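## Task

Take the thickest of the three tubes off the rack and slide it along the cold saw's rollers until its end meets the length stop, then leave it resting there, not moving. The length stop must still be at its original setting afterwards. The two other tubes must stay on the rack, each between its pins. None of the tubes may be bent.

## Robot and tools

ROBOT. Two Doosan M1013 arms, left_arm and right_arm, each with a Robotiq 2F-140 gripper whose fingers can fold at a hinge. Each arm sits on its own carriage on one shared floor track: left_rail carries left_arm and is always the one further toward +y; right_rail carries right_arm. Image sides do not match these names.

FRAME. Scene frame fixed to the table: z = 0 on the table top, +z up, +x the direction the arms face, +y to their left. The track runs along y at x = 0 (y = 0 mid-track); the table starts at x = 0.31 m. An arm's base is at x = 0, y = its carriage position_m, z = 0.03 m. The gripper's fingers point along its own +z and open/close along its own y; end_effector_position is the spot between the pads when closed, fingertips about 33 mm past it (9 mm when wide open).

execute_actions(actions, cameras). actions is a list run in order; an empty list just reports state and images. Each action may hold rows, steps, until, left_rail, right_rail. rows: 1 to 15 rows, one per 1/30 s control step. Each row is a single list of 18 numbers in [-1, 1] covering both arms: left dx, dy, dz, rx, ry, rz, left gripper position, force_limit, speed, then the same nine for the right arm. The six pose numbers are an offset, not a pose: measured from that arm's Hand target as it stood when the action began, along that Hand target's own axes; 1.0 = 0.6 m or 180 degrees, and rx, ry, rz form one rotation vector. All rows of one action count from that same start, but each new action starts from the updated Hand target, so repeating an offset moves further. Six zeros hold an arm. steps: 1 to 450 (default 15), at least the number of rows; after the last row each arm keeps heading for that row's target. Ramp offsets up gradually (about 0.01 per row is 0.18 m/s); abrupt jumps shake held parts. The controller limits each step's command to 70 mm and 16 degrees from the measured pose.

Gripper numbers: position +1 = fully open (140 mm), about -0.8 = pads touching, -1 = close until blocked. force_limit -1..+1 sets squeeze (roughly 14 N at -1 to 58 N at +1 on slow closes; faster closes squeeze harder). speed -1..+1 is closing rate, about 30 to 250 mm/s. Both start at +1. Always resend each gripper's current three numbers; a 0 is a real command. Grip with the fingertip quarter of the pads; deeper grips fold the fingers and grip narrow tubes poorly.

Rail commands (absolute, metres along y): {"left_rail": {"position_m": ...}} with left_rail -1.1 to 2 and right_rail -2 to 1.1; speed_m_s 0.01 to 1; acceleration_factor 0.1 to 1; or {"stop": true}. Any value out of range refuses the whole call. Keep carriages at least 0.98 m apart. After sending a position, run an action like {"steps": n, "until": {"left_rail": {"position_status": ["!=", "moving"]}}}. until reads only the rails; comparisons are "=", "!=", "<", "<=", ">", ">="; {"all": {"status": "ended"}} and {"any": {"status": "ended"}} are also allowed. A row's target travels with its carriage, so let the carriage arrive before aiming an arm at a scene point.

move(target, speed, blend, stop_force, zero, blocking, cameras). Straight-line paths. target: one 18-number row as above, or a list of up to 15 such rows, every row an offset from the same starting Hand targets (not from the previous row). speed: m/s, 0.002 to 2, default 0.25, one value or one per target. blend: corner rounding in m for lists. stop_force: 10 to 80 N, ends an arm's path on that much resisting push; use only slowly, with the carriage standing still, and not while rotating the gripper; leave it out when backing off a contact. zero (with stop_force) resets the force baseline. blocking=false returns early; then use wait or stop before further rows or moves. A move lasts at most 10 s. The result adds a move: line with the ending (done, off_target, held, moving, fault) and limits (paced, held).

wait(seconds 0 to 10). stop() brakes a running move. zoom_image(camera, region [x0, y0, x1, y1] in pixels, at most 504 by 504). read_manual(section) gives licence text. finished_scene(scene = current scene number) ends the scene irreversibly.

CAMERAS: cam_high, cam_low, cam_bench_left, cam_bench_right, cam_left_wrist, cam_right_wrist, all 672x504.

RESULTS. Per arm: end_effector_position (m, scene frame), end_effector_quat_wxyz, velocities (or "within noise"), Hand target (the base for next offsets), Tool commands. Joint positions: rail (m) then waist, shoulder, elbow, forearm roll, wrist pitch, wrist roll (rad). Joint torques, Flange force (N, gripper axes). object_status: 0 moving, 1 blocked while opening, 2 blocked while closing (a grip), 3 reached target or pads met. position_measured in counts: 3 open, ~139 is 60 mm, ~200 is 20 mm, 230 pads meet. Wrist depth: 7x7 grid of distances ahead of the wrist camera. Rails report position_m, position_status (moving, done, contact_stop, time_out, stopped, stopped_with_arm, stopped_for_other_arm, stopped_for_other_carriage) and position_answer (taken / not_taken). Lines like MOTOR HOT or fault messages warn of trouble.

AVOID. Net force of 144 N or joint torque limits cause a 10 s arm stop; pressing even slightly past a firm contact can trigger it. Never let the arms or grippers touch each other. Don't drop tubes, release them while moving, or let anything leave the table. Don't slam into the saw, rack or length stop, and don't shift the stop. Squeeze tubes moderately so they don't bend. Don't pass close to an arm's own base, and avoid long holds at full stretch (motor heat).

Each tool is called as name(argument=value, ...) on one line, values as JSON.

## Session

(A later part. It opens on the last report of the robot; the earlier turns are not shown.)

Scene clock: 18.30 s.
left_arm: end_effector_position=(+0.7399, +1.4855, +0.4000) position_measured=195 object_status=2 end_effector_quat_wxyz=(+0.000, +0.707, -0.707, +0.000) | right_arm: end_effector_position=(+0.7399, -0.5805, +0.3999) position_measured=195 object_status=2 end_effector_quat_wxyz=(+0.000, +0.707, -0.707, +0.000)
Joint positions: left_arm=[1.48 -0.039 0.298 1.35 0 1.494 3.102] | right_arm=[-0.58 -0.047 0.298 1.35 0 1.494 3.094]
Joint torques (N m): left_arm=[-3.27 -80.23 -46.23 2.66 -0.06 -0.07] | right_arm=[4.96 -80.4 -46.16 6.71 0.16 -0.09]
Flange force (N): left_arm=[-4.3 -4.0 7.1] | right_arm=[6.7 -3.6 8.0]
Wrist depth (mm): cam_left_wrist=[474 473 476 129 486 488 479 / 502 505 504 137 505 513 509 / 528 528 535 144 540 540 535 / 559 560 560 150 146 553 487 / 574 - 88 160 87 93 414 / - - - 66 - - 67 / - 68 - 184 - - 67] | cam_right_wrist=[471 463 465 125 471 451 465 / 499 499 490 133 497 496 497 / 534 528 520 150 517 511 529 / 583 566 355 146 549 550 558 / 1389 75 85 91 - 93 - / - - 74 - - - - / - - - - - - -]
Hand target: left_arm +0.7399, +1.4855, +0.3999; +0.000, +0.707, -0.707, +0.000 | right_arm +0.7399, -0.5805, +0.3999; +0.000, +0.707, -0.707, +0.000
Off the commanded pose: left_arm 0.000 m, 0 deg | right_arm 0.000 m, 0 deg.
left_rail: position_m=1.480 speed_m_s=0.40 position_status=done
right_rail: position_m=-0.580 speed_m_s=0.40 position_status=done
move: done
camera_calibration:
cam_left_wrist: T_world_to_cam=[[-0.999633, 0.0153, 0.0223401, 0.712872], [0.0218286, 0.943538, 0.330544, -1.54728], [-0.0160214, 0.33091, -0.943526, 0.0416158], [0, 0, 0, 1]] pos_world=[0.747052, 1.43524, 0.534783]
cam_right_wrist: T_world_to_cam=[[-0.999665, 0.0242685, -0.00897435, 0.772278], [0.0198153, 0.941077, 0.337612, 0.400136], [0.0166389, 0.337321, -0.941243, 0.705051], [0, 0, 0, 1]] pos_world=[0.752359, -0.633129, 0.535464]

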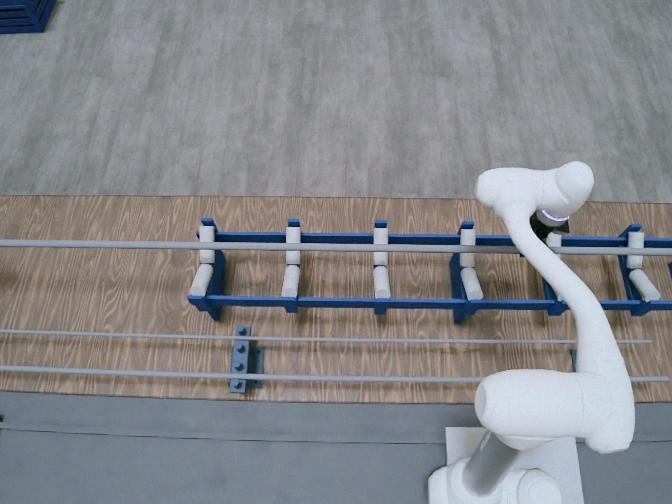

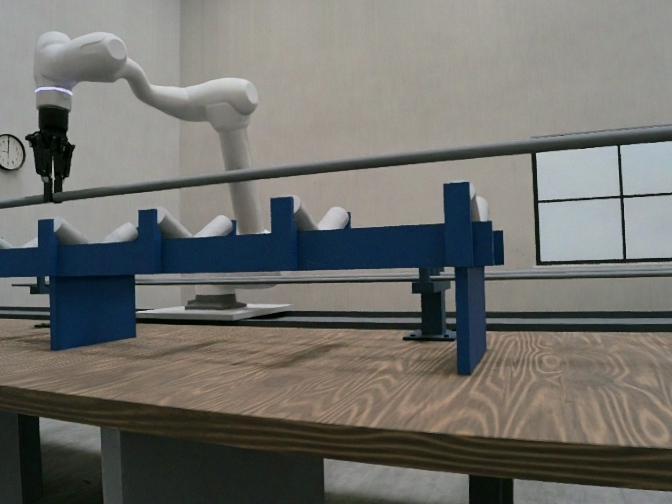

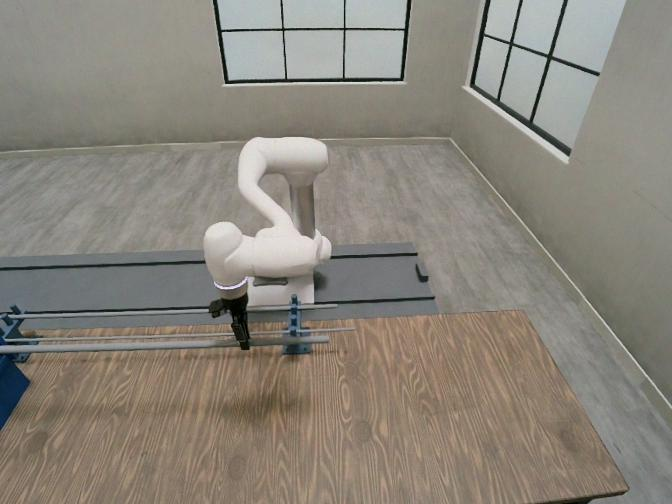

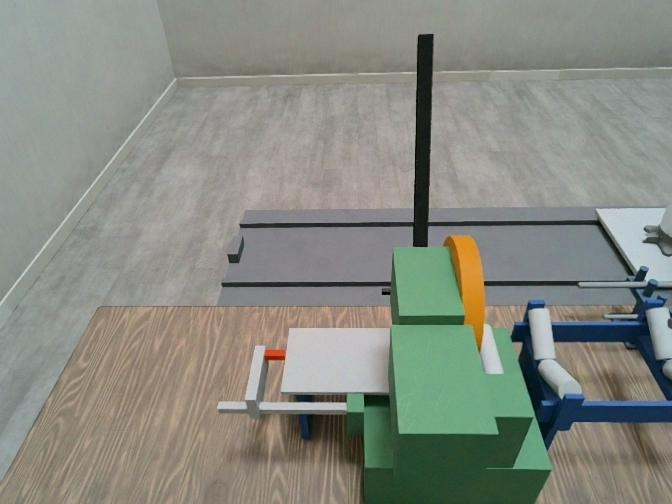

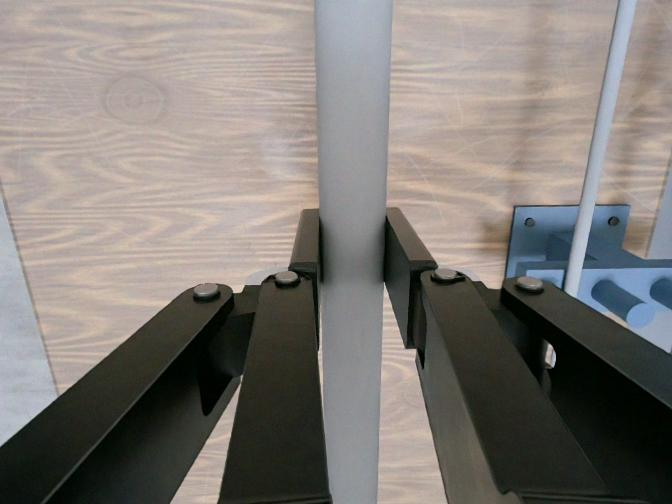

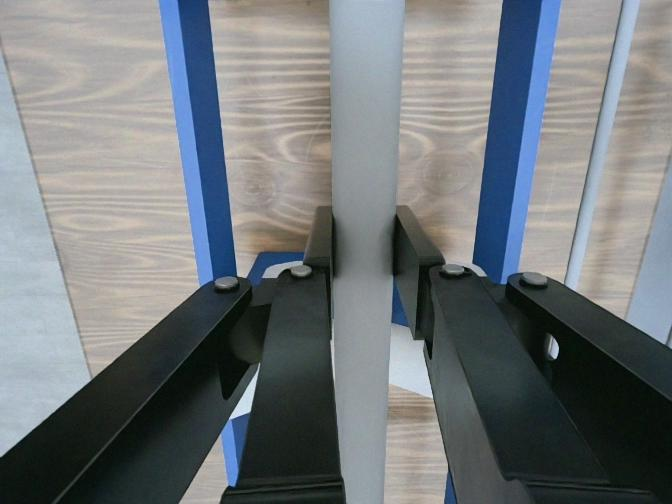

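move(target=[0,0,0.12,0,0,0,-1,0.1,-1,0,0,0.12,0,0,0,-1,0.1,-1], speed=0.1, cameras=[])

move(target=[0,0,0.12,0,0,0,-1,0.1,-1,0,0,0.12,0,0,0,-1,0.1,-1], speed=0.015, stop_force=12)

zoom_image(camera="cam_low", region=[170, 100, 520, 300])

Scene clock: 19.70 s.
left_arm: end_effector_position=(+0.7400, +1.4855, +0.3280) position_measured=195 object_status=2 end_effector_quat_wxyz=(+0.000, +0.707, -0.707, +0.000) | right_arm: end_effector_position=(+0.7400, -0.5805, +0.3280) position_measured=195 object_status=2 end_effector_quat_wxyz=(+0.000, +0.707, -0.707, +0.000)
Joint positions: left_arm=[1.48 -0.039 0.314 1.458 0 1.37 3.102] | right_arm=[-0.58 -0.047 0.314 1.458 0 1.37 3.094]
Joint torques (N m): left_arm=[-3.26 -80.37 -45.91 2.71 -0.04 -0.13] | right_arm=[4.87 -80.93 -45 6.27 0.11 -0.05]
Flange force (N): left_arm=[-4.5 -1.3 7.7] | right_arm=[6.2 -3.0 7.2]
Wrist depth (mm): cam_left_wrist=[411 411 410 128 417 423 420 / 432 432 438 137 436 447 443 / 457 461 463 144 466 466 464 / 482 484 481 150 146 486 - / 506 - 88 160 87 93 81 / - - - 171 - - 67 / - 68 - 184 - - 67] | cam_right_wrist=[407 208 407 125 404 396 396 / 431 224 430 133 429 268 420 / 461 240 458 144 453 269 450 / 493 262 484 148 159 271 483 / 525 75 85 91 - 93 512 / - - 74 - - - - / - - - - - - -]
Hand target: left_arm +0.7399, +1.4855, +0.3279; +0.000, +0.707, -0.707, +0.000 | right_arm +0.7399, -0.5805, +0.3279; +0.000, +0.707, -0.707, +0.000
Off the commanded pose: left_arm 0.000 m, 0 deg | right_arm 0.000 m, 0 deg.
left_rail: position_m=1.480 speed_m_s=0.40 position_status=done
right_rail: position_m=-0.580 speed_m_s=0.40 position_status=done
move: done
No camera images: "cameras" was empty.

Scene clock: 23.70 s.
left_arm: end_effector_position=(+0.7400, +1.4855, +0.2766) position_measured=195 object_status=2 end_effector_quat_wxyz=(+0.000, +0.707, -0.707, +0.000) | right_arm: end_effector_position=(+0.7400, -0.5805, +0.2841) position_measured=195 object_status=2 end_effector_quat_wxyz=(+0.000, +0.707, -0.707, +0.000)
Joint positions: left_arm=[1.48 -0.039 0.334 1.525 0 1.282 3.102] | right_arm=[-0.58 -0.047 0.331 1.516 0 1.295 3.094]
Joint torques (N m): left_arm=[-2.96 -71.59 -37.34 3.07 -0.13 -0.06] | right_arm=[4.54 -59.71 -31.73 6.2 -1.86 -0.06]
Flange force (N): left_arm=[-4.1 -2.3 -5.9] | right_arm=[6.0 3.4 -20.9]
Wrist depth (mm): cam_left_wrist=[365 365 366 128 371 372 376 / 386 386 386 135 386 390 398 / 403 405 409 144 414 416 417 / 431 432 427 150 146 439 432 / 454 - 88 158 87 93 86 / - - - 171 - - 67 / - 68 - 186 - - 67] | cam_right_wrist=[158 209 369 126 365 365 178 / 381 208 388 134 388 386 178 / 409 222 415 143 408 409 188 / 445 206 433 148 158 251 198 / 470 75 85 91 - 93 - / - - 74 173 - - - / - - - - - - -]
Hand target: left_arm +0.7400, +1.4855, +0.2767; +0.000, +0.707, -0.707, +0.000 (not the last commanded pose) | right_arm +0.7400, -0.5805, +0.2841; +0.000, +0.707, -0.707, +0.000 (not the last commanded pose)
Off the commanded pose: left_arm 0.021 m, 0 deg | right_arm 0.028 m, 0 deg.
left_rail: position_m=1.480 speed_m_s=0.40 position_status=done
right_rail: position_m=-0.580 speed_m_s=0.40 position_status=done
move: contact (left_arm, right_arm)
camera_calibration:
cam_left_wrist: T_world_to_cam=[[-0.999633, 0.0152991, 0.0223398, 0.715628], [0.0218275, 0.943538, 0.330544, -1.50652], [-0.0160214, 0.33091, -0.943526, -0.074721], [0, 0, 0, 1]] pos_world=[0.747052, 1.43524, 0.411483]
cam_right_wrist: T_world_to_cam=[[-0.999662, 0.0243373, -0.00916205, 0.771357], [0.0198167, 0.941075, 0.337616, 0.439262], [0.0168388, 0.33732, -0.941239, 0.595809], [0, 0, 0, 1]] pos_world=[0.752359, -0.63313, 0.419564]

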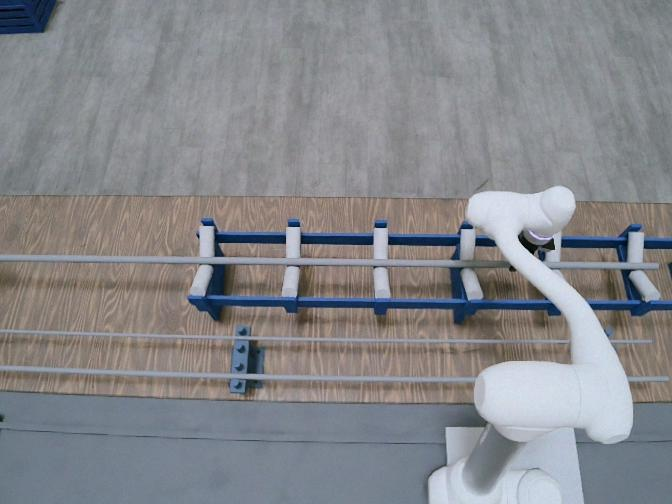

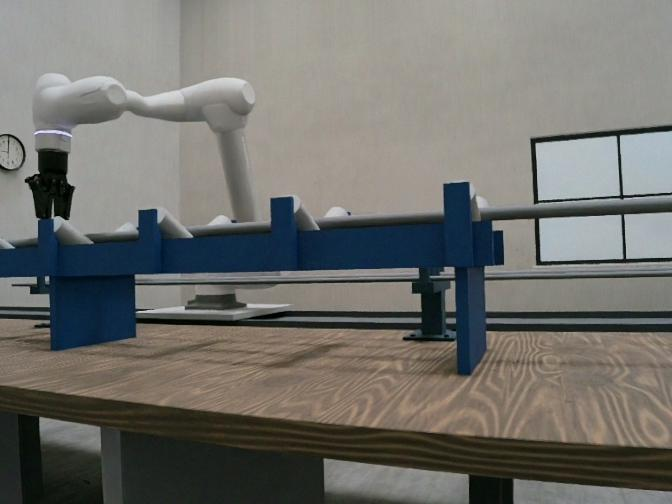

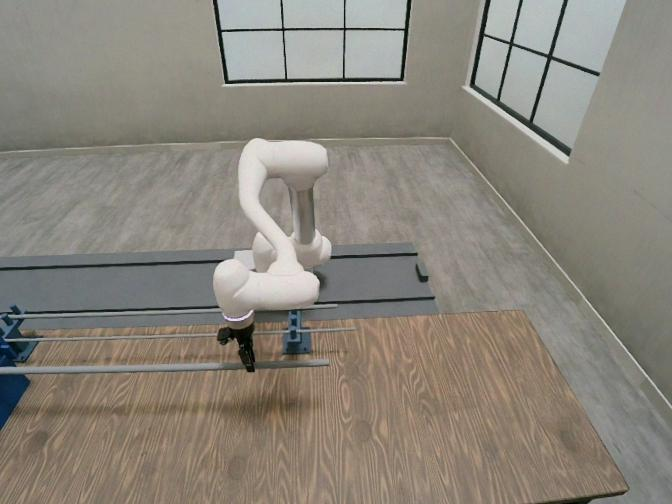

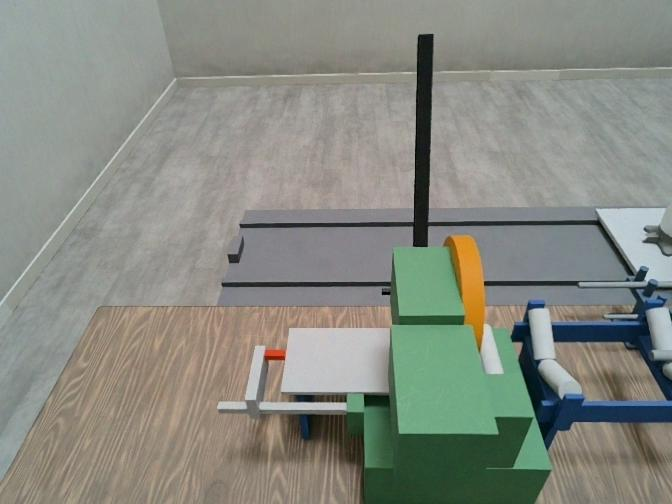

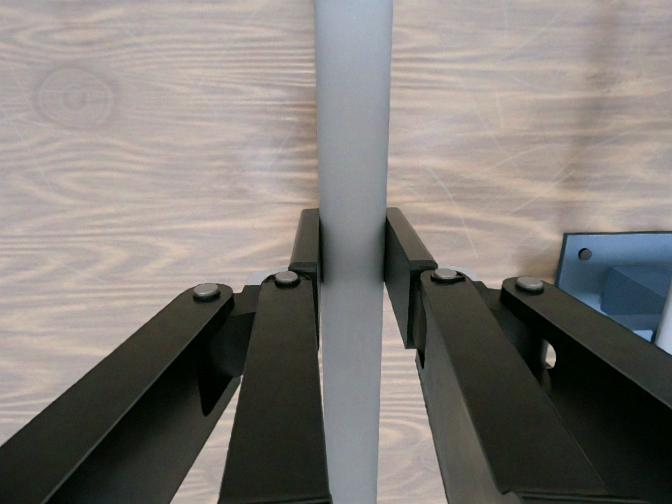

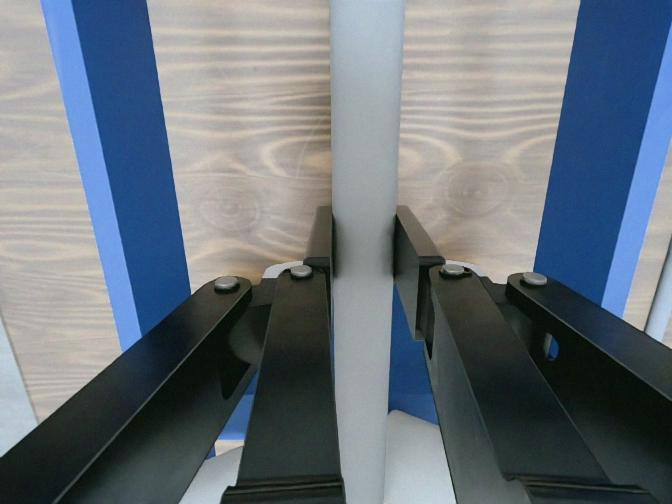

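Scaled by 1.440 from the camera's 672x504 image, which has a finer 960x720 frame.

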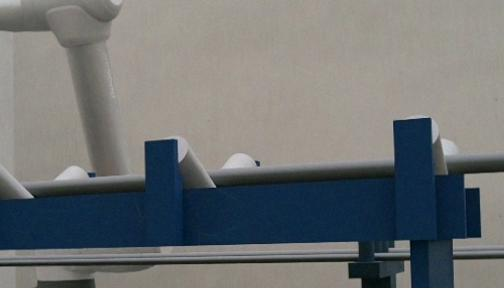

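execute_actions(actions=[{"rows":[[0,0,-0.006,0,0,0,-1,0.1,-1,0,0,0,0,0,0,0,-1,-1]],"steps":60}], cameras=[])

move(target=[0,0,-0.006,0,0,0,-1,0.1,-1,0,0,-0.25,0,0,0,0,-1,-1], cameras=[])

execute_actions(actions=[{"left_rail":{"position_m":0.68,"speed_m_s":0.2,"acceleration_factor":0.3},"steps":300,"until":{"left_rail":{"position_status":["!=","moving"]}}}])

zoom_image(camera="cam_bench_right", region=[200, 220, 670, 470])

Scene clock: 26.37 s.
left_arm: end_effector_position=(+0.7400, +1.4855, +0.2803) position_measured=195 object_status=2 end_effector_quat_wxyz=(+0.000, +0.707, -0.707, +0.000) | right_arm: end_effector_position=(+0.7400, -0.5805, +0.2841) position_measured=129 object_status=3 end_effector_quat_wxyz=(+0.000, +0.707, -0.707, +0.000)
Joint positions: left_arm=[1.48 -0.039 0.332 1.521 0 1.288 3.102] | right_arm=[-0.58 -0.047 0.331 1.516 0 1.295 3.094]
Joint torques (N m): left_arm=[0.6 -75.89 -41.09 4.56 -0.26 -0.19] | right_arm=[0.7 -75.64 -39.73 4.39 -0.11 0.08]
Flange force (N): left_arm=[0.7 -1.2 0.1] | right_arm=[0.7 -3.7 -0.7]
Wrist depth (mm): cam_left_wrist=[368 371 371 128 373 377 381 / 387 388 391 136 395 396 401 / 412 411 412 145 417 421 421 / 435 437 431 150 146 440 441 / 457 - 88 159 87 93 86 / - - - 168 - - 67 / - 68 - 185 - - 67] | cam_right_wrist=[157 208 369 127 363 366 178 / 382 207 388 135 384 388 186 / 408 222 413 145 408 407 187 / 442 207 129 155 150 236 199 / - 79 108 352 349 89 - / - - 277 274 271 - - / - - - 214 216 - -]
Hand target: left_arm +0.7400, +1.4855, +0.2803; +0.000, +0.707, -0.707, +0.000 | right_arm +0.7400, -0.5805, +0.2841; +0.000, +0.707, -0.707, +0.000
Off the commanded pose: left_arm 0.000 m, 0 deg | right_arm 0.000 m, 0 deg.
left_rail: position_m=1.480 speed_m_s=0.40 position_status=done
right_rail: position_m=-0.580 speed_m_s=0.40 position_status=done
No camera images: "cameras" was empty.

Scene clock: 27.40 s.
left_arm: end_effector_position=(+0.7400, +1.4855, +0.2839) position_measured=195 object_status=2 end_effector_quat_wxyz=(+0.000, +0.707, -0.707, +0.000) | right_arm: end_effector_position=(+0.7399, -0.5805, +0.4341) position_measured=129 object_status=3 end_effector_quat_wxyz=(+0.000, +0.707, -0.707, +0.000)
Joint positions: left_arm=[1.48 -0.039 0.331 1.516 0 1.295 3.102] | right_arm=[-0.58 -0.047 0.295 1.292 0 1.554 3.094]
Joint torques (N m): left_arm=[1.04 -79.58 -43.83 4.51 -0.22 -0.19] | right_arm=[1.06 -73.86 -41.28 4.58 0.02 0]
Flange force (N): left_arm=[0.9 -0.2 4.3] | right_arm=[1.5 -4.5 -1.4]
Wrist depth (mm): cam_left_wrist=[370 371 372 129 378 381 382 / 393 393 394 137 401 401 399 / 416 411 418 - 420 421 423 / 434 438 439 - 146 443 424 / 461 - 88 160 87 93 81 / - - - 65 - - 67 / - 68 - 185 - - 67] | cam_right_wrist=[501 504 491 502 502 486 495 / 538 530 516 525 530 517 525 / 582 558 559 563 552 552 569 / 620 605 129 559 465 583 596 / - 79 91 357 348 89 - / - - 701 706 690 - - / - - - 747 745 - -]
Hand target: left_arm +0.7400, +1.4855, +0.2839; +0.000, +0.707, -0.707, +0.000 | right_arm +0.7400, -0.5805, +0.4341; +0.000, +0.707, -0.707, +0.000
Off the commanded pose: left_arm 0.000 m, 0 deg | right_arm 0.000 m, 0 deg.
left_rail: position_m=1.480 speed_m_s=0.40 position_status=done
right_rail: position_m=-0.580 speed_m_s=0.40 position_status=done
move: done
No camera images: "cameras" was empty.

Scene clock: 32.30 s.
left_arm: end_effector_position=(+0.7400, +0.6855, +0.2839) position_measured=195 object_status=2 end_effector_quat_wxyz=(+0.000, +0.707, -0.707, +0.000) | right_arm: end_effector_position=(+0.7400, -0.5805, +0.4341) position_measured=129 object_status=3 end_effector_quat_wxyz=(+0.000, +0.707, -0.707, +0.000)
Joint positions: left_arm=[0.68 -0.039 0.331 1.516 0 1.295 3.102] | right_arm=[-0.58 -0.047 0.295 1.292 0 1.554 3.094]
Joint torques (N m): left_arm=[0.57 -74.73 -41.77 4.56 -1.29 -0.25] | right_arm=[1.2 -73.31 -41.34 4.61 -0.07 0.04]
Flange force (N): left_arm=[0.3 1.4 -1.4] | right_arm=[1.7 -2.8 -1.8]
Wrist depth (mm): cam_left_wrist=[372 373 374 129 374 380 382 / 392 392 392 136 397 398 406 / 414 414 417 145 420 427 427 / 435 441 435 150 146 447 453 / 459 - 88 162 87 93 318 / - - - 171 - - 67 / - 68 - 185 - - 67] | cam_right_wrist=[504 501 493 506 498 479 496 / 535 531 517 520 525 515 528 / 568 560 550 556 566 548 558 / 1380 603 129 510 465 586 596 / - 79 108 356 346 89 - / - - 699 688 694 - - / - - - 730 742 - -]
Hand target: left_arm +0.7400, +0.6855, +0.2839; +0.000, +0.707, -0.707, +0.000 | right_arm +0.7400, -0.5805, +0.4341; +0.000, +0.707, -0.707, +0.000
Tool commands: left_gripper/position=-1.0 left_gripper/force_limit=+0.1 left_gripper/speed=-1.0 right_gripper/position=+0.0 right_gripper/force_limit=-1.0 right_gripper/speed=-1.0
Off the commanded pose: left_arm 0.000 m, 0 deg | right_arm 0.000 m, 0 deg.
left_rail: position_m=0.680 speed_m_s=0.20 position_status=done
right_rail: position_m=-0.580 speed_m_s=0.40 position_status=done
camera_calibration:
cam_left_wrist: T_world_to_cam=[[-0.999633, 0.0152991, 0.0223398, 0.727704], [0.0218275, 0.943538, 0.330544, -0.754102], [-0.0160214, 0.33091, -0.943526, 0.196895], [0, 0, 0, 1]] pos_world=[0.747052, 0.635236, 0.418783]
cam_right_wrist: T_world_to_cam=[[-0.999664, 0.0243029, -0.0090682, 0.772658], [0.019816, 0.941076, 0.337614, 0.388622], [0.0167389, 0.337321, -0.941241, 0.737071], [0, 0, 0, 1]] pos_world=[0.752359, -0.63313, 0.569564]

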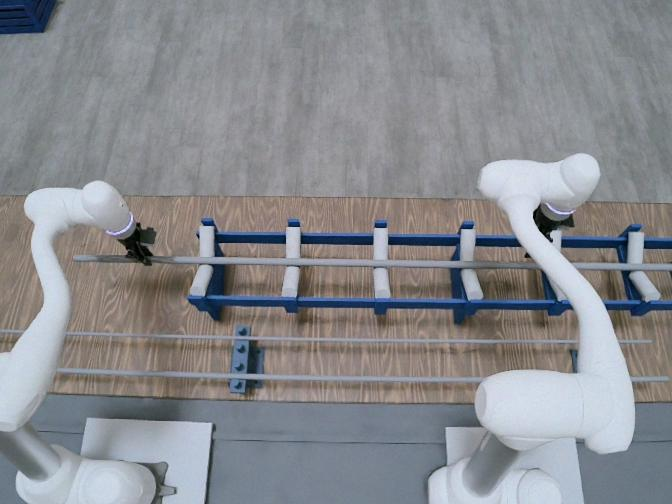

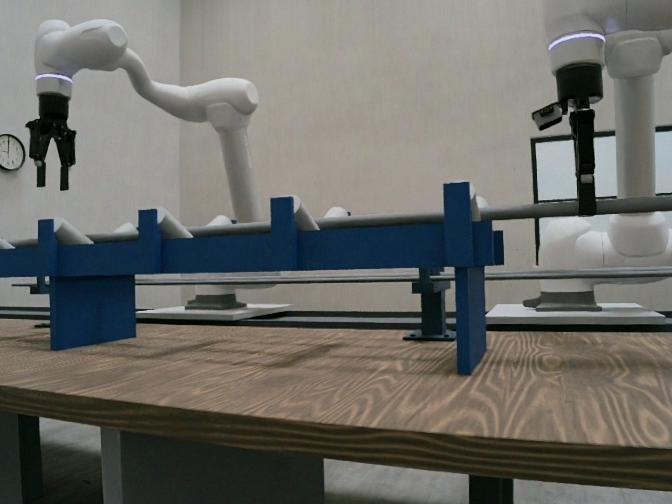

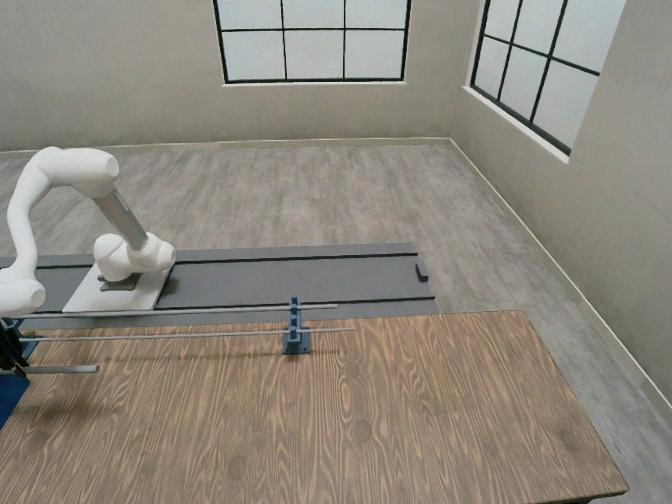

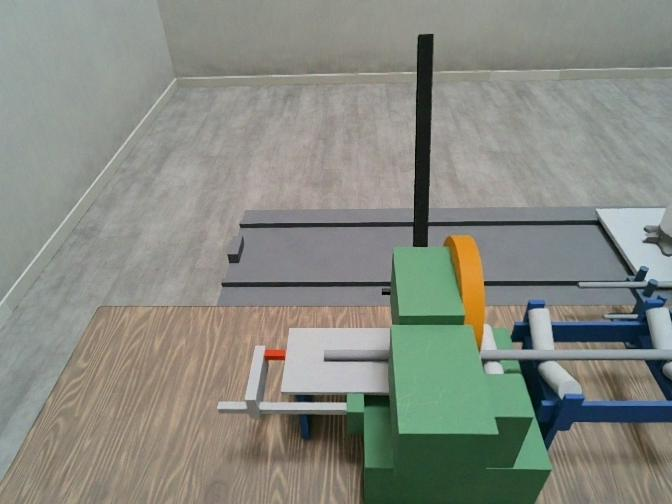

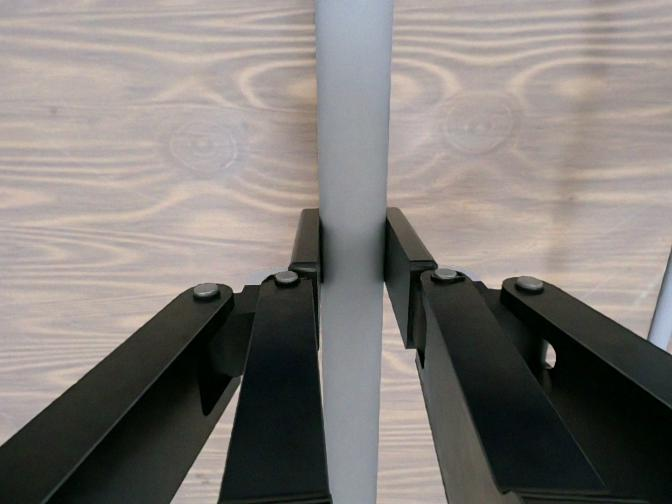

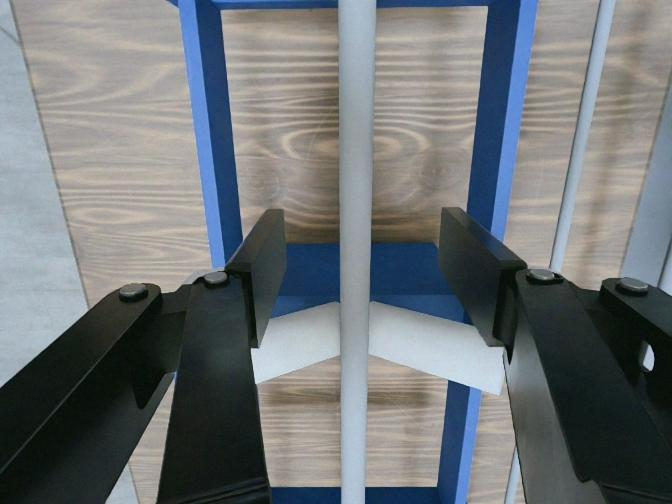

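Scaled by 1.072 from the camera's 672x504 image, which has a finer 960x720 frame.

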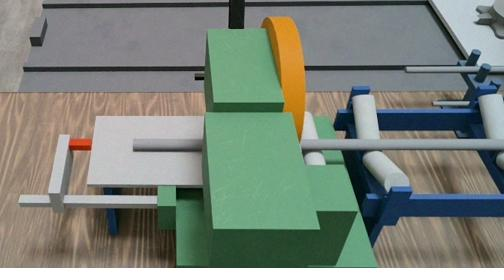

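move(target=[0.125,0,0,0,0,0,-1,0.1,-1,0,0,0,0,0,0,0,-1,-1], speed=0.08, cameras=[])

move(target=[0.07,0,0,0,0,0,-1,0.1,-1,0,0,0,0,0,0,0,-1,-1], speed=0.005, stop_force=10, cameras=["cam_bench_right"])

zoom_image(camera="cam_bench_right", region=[220, 310, 400, 430])

Scene clock: 33.83 s.
left_arm: end_effector_position=(+0.7400, +0.6105, +0.2839) position_measured=195 object_status=2 end_effector_quat_wxyz=(+0.000, +0.707, -0.707, +0.000) | right_arm: end_effector_position=(+0.7400, -0.5805, +0.4341) position_measured=129 object_status=3 end_effector_quat_wxyz=(+0.000, +0.707, -0.707, +0.000)
Joint positions: left_arm=[0.68 -0.14 0.336 1.509 0 1.296 3.001] | right_arm=[-0.58 -0.047 0.295 1.292 0 1.554 3.094]
Joint torques (N m): left_arm=[-0.15 -74.47 -41.42 4.09 -1.32 -0.26] | right_arm=[0.83 -73.7 -41.47 4.57 -0.04 0.09]
Flange force (N): left_arm=[-0.9 1.7 -2.1] | right_arm=[1.3 -3.5 -1.4]
Wrist depth (mm): cam_left_wrist=[175 371 371 128 378 380 192 / 392 392 396 137 400 401 404 / 411 414 417 142 420 421 421 / 436 441 434 151 147 450 449 / 457 - 88 160 87 93 318 / - - - 170 - - 67 / - 68 - 185 - - 67] | cam_right_wrist=[501 508 495 495 497 487 498 / 529 530 521 525 522 524 530 / 583 562 548 552 559 548 571 / 1380 606 129 511 465 445 600 / - 79 92 354 347 89 - / - - 699 681 697 - - / - - - 750 742 - -]
Hand target: left_arm +0.7400, +0.6105, +0.2839; +0.000, +0.707, -0.707, +0.000 | right_arm +0.7400, -0.5805, +0.4341; +0.000, +0.707, -0.707, +0.000
Off the commanded pose: left_arm 0.000 m, 0 deg | right_arm 0.000 m, 0 deg.
left_rail: position_m=0.680 speed_m_s=0.20 position_status=done
right_rail: position_m=-0.580 speed_m_s=0.40 position_status=done
move: done
No camera images: "cameras" was empty.

Scene clock: 39.40 s.
left_arm: end_effector_position=(+0.7399, +0.5857, +0.2839) position_measured=195 object_status=2 end_effector_quat_wxyz=(+0.000, +0.707, -0.707, +0.000) | right_arm: end_effector_position=(+0.7400, -0.5805, +0.4341) position_measured=129 object_status=3 end_effector_quat_wxyz=(+0.000, +0.707, -0.707, +0.000)
Joint positions: left_arm=[0.68 -0.173 0.34 1.503 0 1.298 2.968] | right_arm=[-0.58 -0.047 0.295 1.292 0 1.554 3.094]
Joint torques (N m): left_arm=[-9.71 -72.83 -42.11 -0.78 -2.76 -0.16] | right_arm=[0.82 -73.96 -41.52 4.59 -0.05 0.05]
Flange force (N): left_arm=[-14.1 3.8 -5.3] | right_arm=[0.7 -3.7 -1.4]
Wrist depth (mm): cam_left_wrist=[165 139 146 130 224 144 175 / 393 394 394 137 400 402 203 / 413 411 415 144 417 425 423 / 440 441 434 150 146 450 448 / 464 - 88 160 87 93 319 / - - - 171 - - 66 / - 68 - 184 - - 67] | cam_right_wrist=[505 497 497 496 497 342 494 / 541 533 520 522 528 522 528 / 1281 563 548 562 558 553 558 / 1425 598 129 511 142 582 586 / - 79 108 355 347 89 - / - - 690 683 694 - - / - - - 730 740 - -]
Hand target: left_arm +0.7400, +0.5857, +0.2839; +0.000, +0.707, -0.707, +0.000 (not the last commanded pose) | right_arm +0.7400, -0.5805, +0.4341; +0.000, +0.707, -0.707, +0.000
Off the commanded pose: left_arm 0.017 m, 0 deg | right_arm 0.000 m, 0 deg.
left_rail: position_m=0.680 speed_m_s=0.20 position_status=done
right_rail: position_m=-0.580 speed_m_s=0.40 position_status=done
move: contact (left_arm)
Images, in order (width x height): cam_bench_right 672x504.

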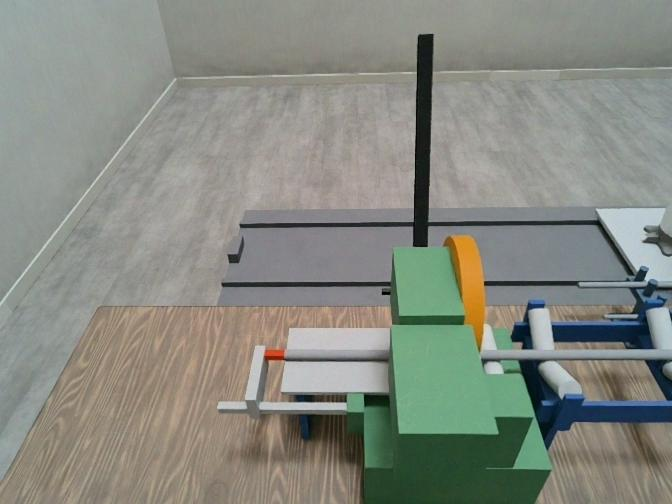

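Scaled by 2.800 from the camera's 672x504 image, which has a finer 960x720 frame.

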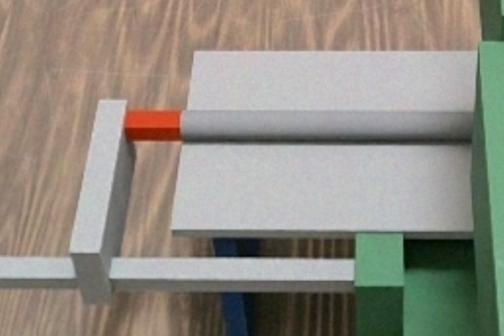

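execute_actions(actions=[{"rows":[[0,0,0,0,0,0,0,-1,-1,0,0,0,0,0,0,0,-1,-1]],"steps":70}], cameras=[])

move(target=[0,0,-0.25,0,0,0,0,-1,-1,0,0,0,0,0,0,0,-1,-1])

zoom_image(camera="cam_bench_right", region=[220, 310, 400, 430])

Scene clock: 42.13 s.
left_arm: end_effector_position=(+0.7400, +0.5857, +0.2839) position_measured=129 object_status=3 end_effector_quat_wxyz=(+0.000, +0.707, -0.707, +0.000) | right_arm: end_effector_position=(+0.7400, -0.5805, +0.4341) position_measured=129 object_status=3 end_effector_quat_wxyz=(+0.000, +0.707, -0.707, +0.000)
Joint positions: left_arm=[0.68 -0.173 0.34 1.503 0 1.298 2.968] | right_arm=[-0.58 -0.047 0.295 1.292 0 1.554 3.094]
Joint torques (N m): left_arm=[0.7 -77.48 -40.76 4.62 0.13 0.04] | right_arm=[1.35 -73.56 -41.34 4.55 -0.03 0.05]
Flange force (N): left_arm=[1.1 -2.0 0.0] | right_arm=[1.6 -3.6 -1.6]
Wrist depth (mm): cam_left_wrist=[165 138 146 131 173 144 168 / 393 393 392 - 397 399 202 / 411 418 414 146 421 424 427 / 436 435 135 157 153 443 450 / - 89 134 166 464 87 92 / - - 504 175 504 - 76 / - - 542 195 547 - -] | cam_right_wrist=[503 506 496 494 496 485 505 / 537 530 514 520 528 521 528 / 583 565 548 553 556 565 571 / 1389 601 129 605 467 445 593 / - 79 108 359 348 89 - / - - 692 683 688 - - / - - - 735 745 - -]
Hand target: left_arm +0.7400, +0.5857, +0.2839; +0.000, +0.707, -0.707, +0.000 | right_arm +0.7400, -0.5805, +0.4341; +0.000, +0.707, -0.707, +0.000
Off the commanded pose: left_arm 0.000 m, 0 deg | right_arm 0.000 m, 0 deg.
left_rail: position_m=0.680 speed_m_s=0.20 position_status=done
right_rail: position_m=-0.580 speed_m_s=0.40 position_status=done
No camera images: "cameras" was empty.

Scene clock: 43.13 s.
left_arm: end_effector_position=(+0.7399, +0.5857, +0.4339) position_measured=129 object_status=3 end_effector_quat_wxyz=(+0.000, +0.707, -0.707, +0.000) | right_arm: end_effector_position=(+0.7400, -0.5805, +0.4341) position_measured=129 object_status=3 end_effector_quat_wxyz=(+0.000, +0.707, -0.707, +0.000)
Joint positions: left_arm=[0.68 -0.173 0.305 1.279 0 1.557 2.968] | right_arm=[-0.58 -0.047 0.295 1.292 0 1.554 3.094]
Joint torques (N m): left_arm=[0.9 -75.36 -42.01 4.75 0.15 -0.02] | right_arm=[0.33 -73.77 -41.43 4.64 -0.05 0]
Flange force (N): left_arm=[1.4 -2.0 -1.4] | right_arm=[0.2 -3.9 -1.2]
Wrist depth (mm): cam_left_wrist=[508 239 257 274 269 247 515 / 530 530 537 538 548 540 538 / 564 563 573 571 567 573 584 / 605 589 136 603 153 605 619 / - 89 134 629 638 87 92 / - - 692 688 694 - 76 / - - 741 734 741 - -] | cam_right_wrist=[502 505 497 337 499 496 499 / 542 531 519 525 533 525 529 / 1274 560 550 555 558 552 565 / 1389 610 129 508 461 580 596 / - 79 108 354 347 89 - / - - 694 679 683 - - / - - - 722 740 - -]
Hand target: left_arm +0.7399, +0.5856, +0.4339; +0.000, +0.707, -0.707, +0.000 | right_arm +0.7400, -0.5805, +0.4341; +0.000, +0.707, -0.707, +0.000
Off the commanded pose: left_arm 0.000 m, 0 deg | right_arm 0.000 m, 0 deg.
left_rail: position_m=0.680 speed_m_s=0.20 position_status=done
right_rail: position_m=-0.580 speed_m_s=0.40 position_status=done
move: done
camera_calibration:
cam_left_wrist: T_world_to_cam=[[-0.999636, 0.0151968, 0.0223109, 0.725955], [0.0217266, 0.943435, 0.330844, -0.709525], [-0.0160211, 0.331209, -0.943422, 0.371136], [0, 0, 0, 1]] pos_world=[0.747052, 0.535436, 0.568683]
cam_right_wrist: T_world_to_cam=[[-0.999664, 0.0243029, -0.0090682, 0.772658], [0.019816, 0.941076, 0.337614, 0.388622], [0.0167389, 0.337321, -0.941241, 0.737071], [0, 0, 0, 1]] pos_world=[0.752359, -0.63313, 0.569564]

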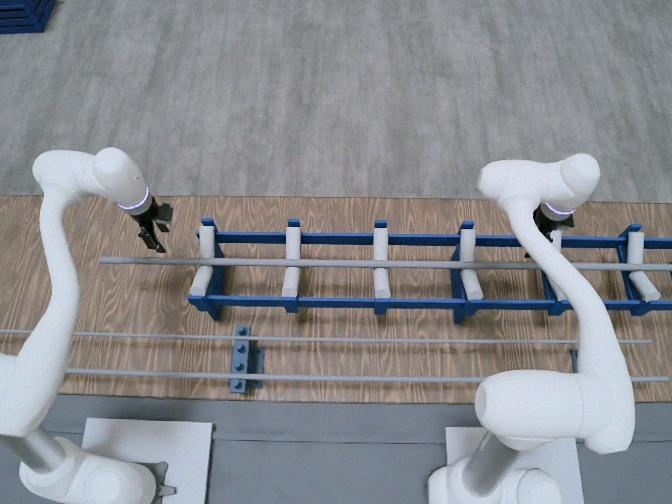

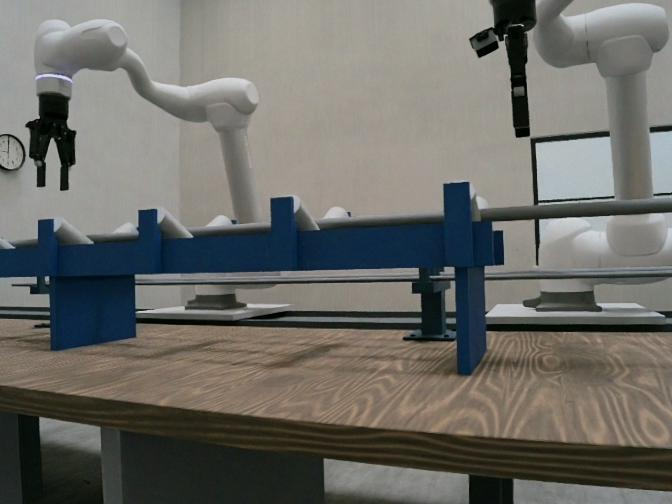

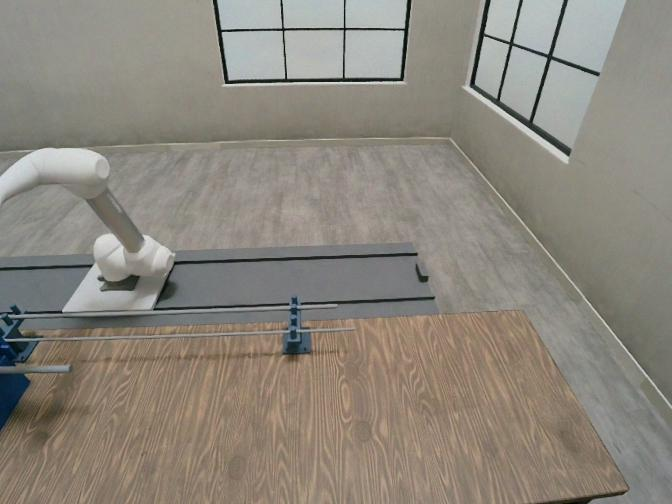

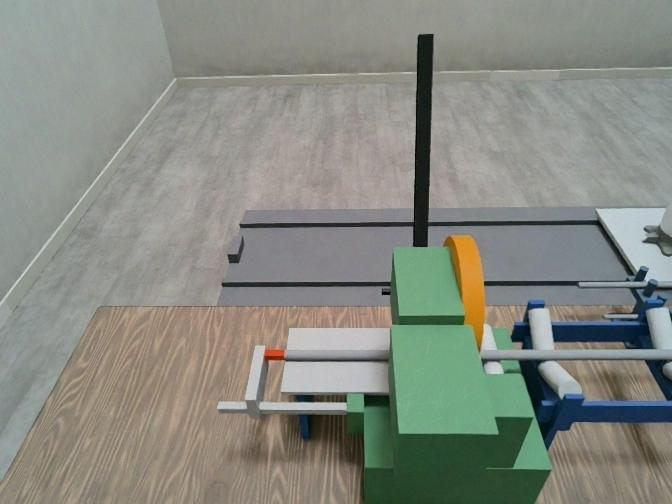

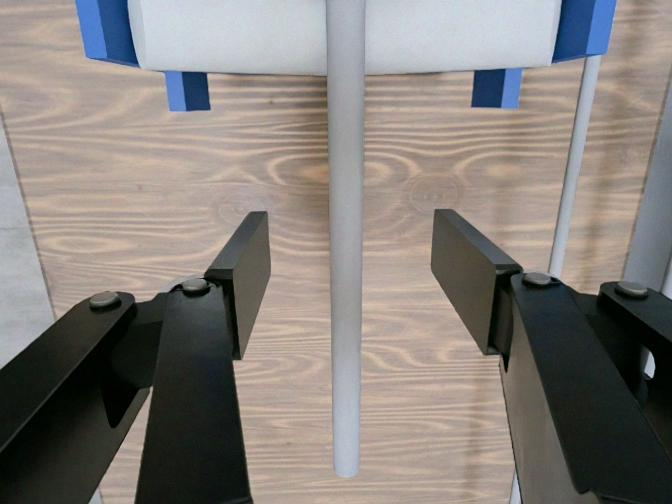

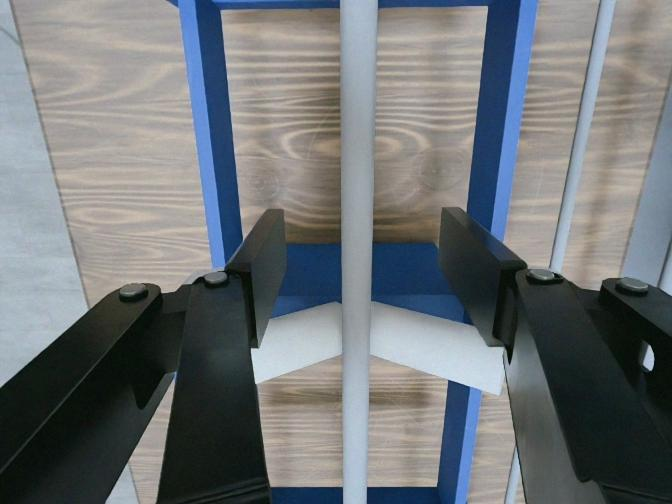

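Scaled by 2.800 from the camera's 672x504 image, which has a finer 960x720 frame.

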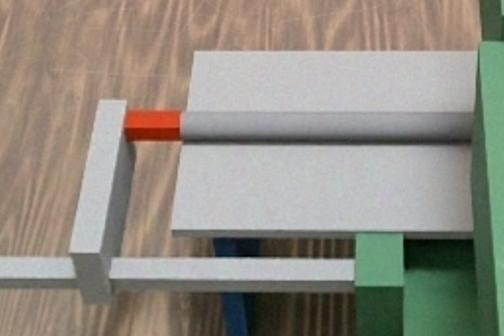

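finished_scene(scene=2)

The scene is finished: the task was done.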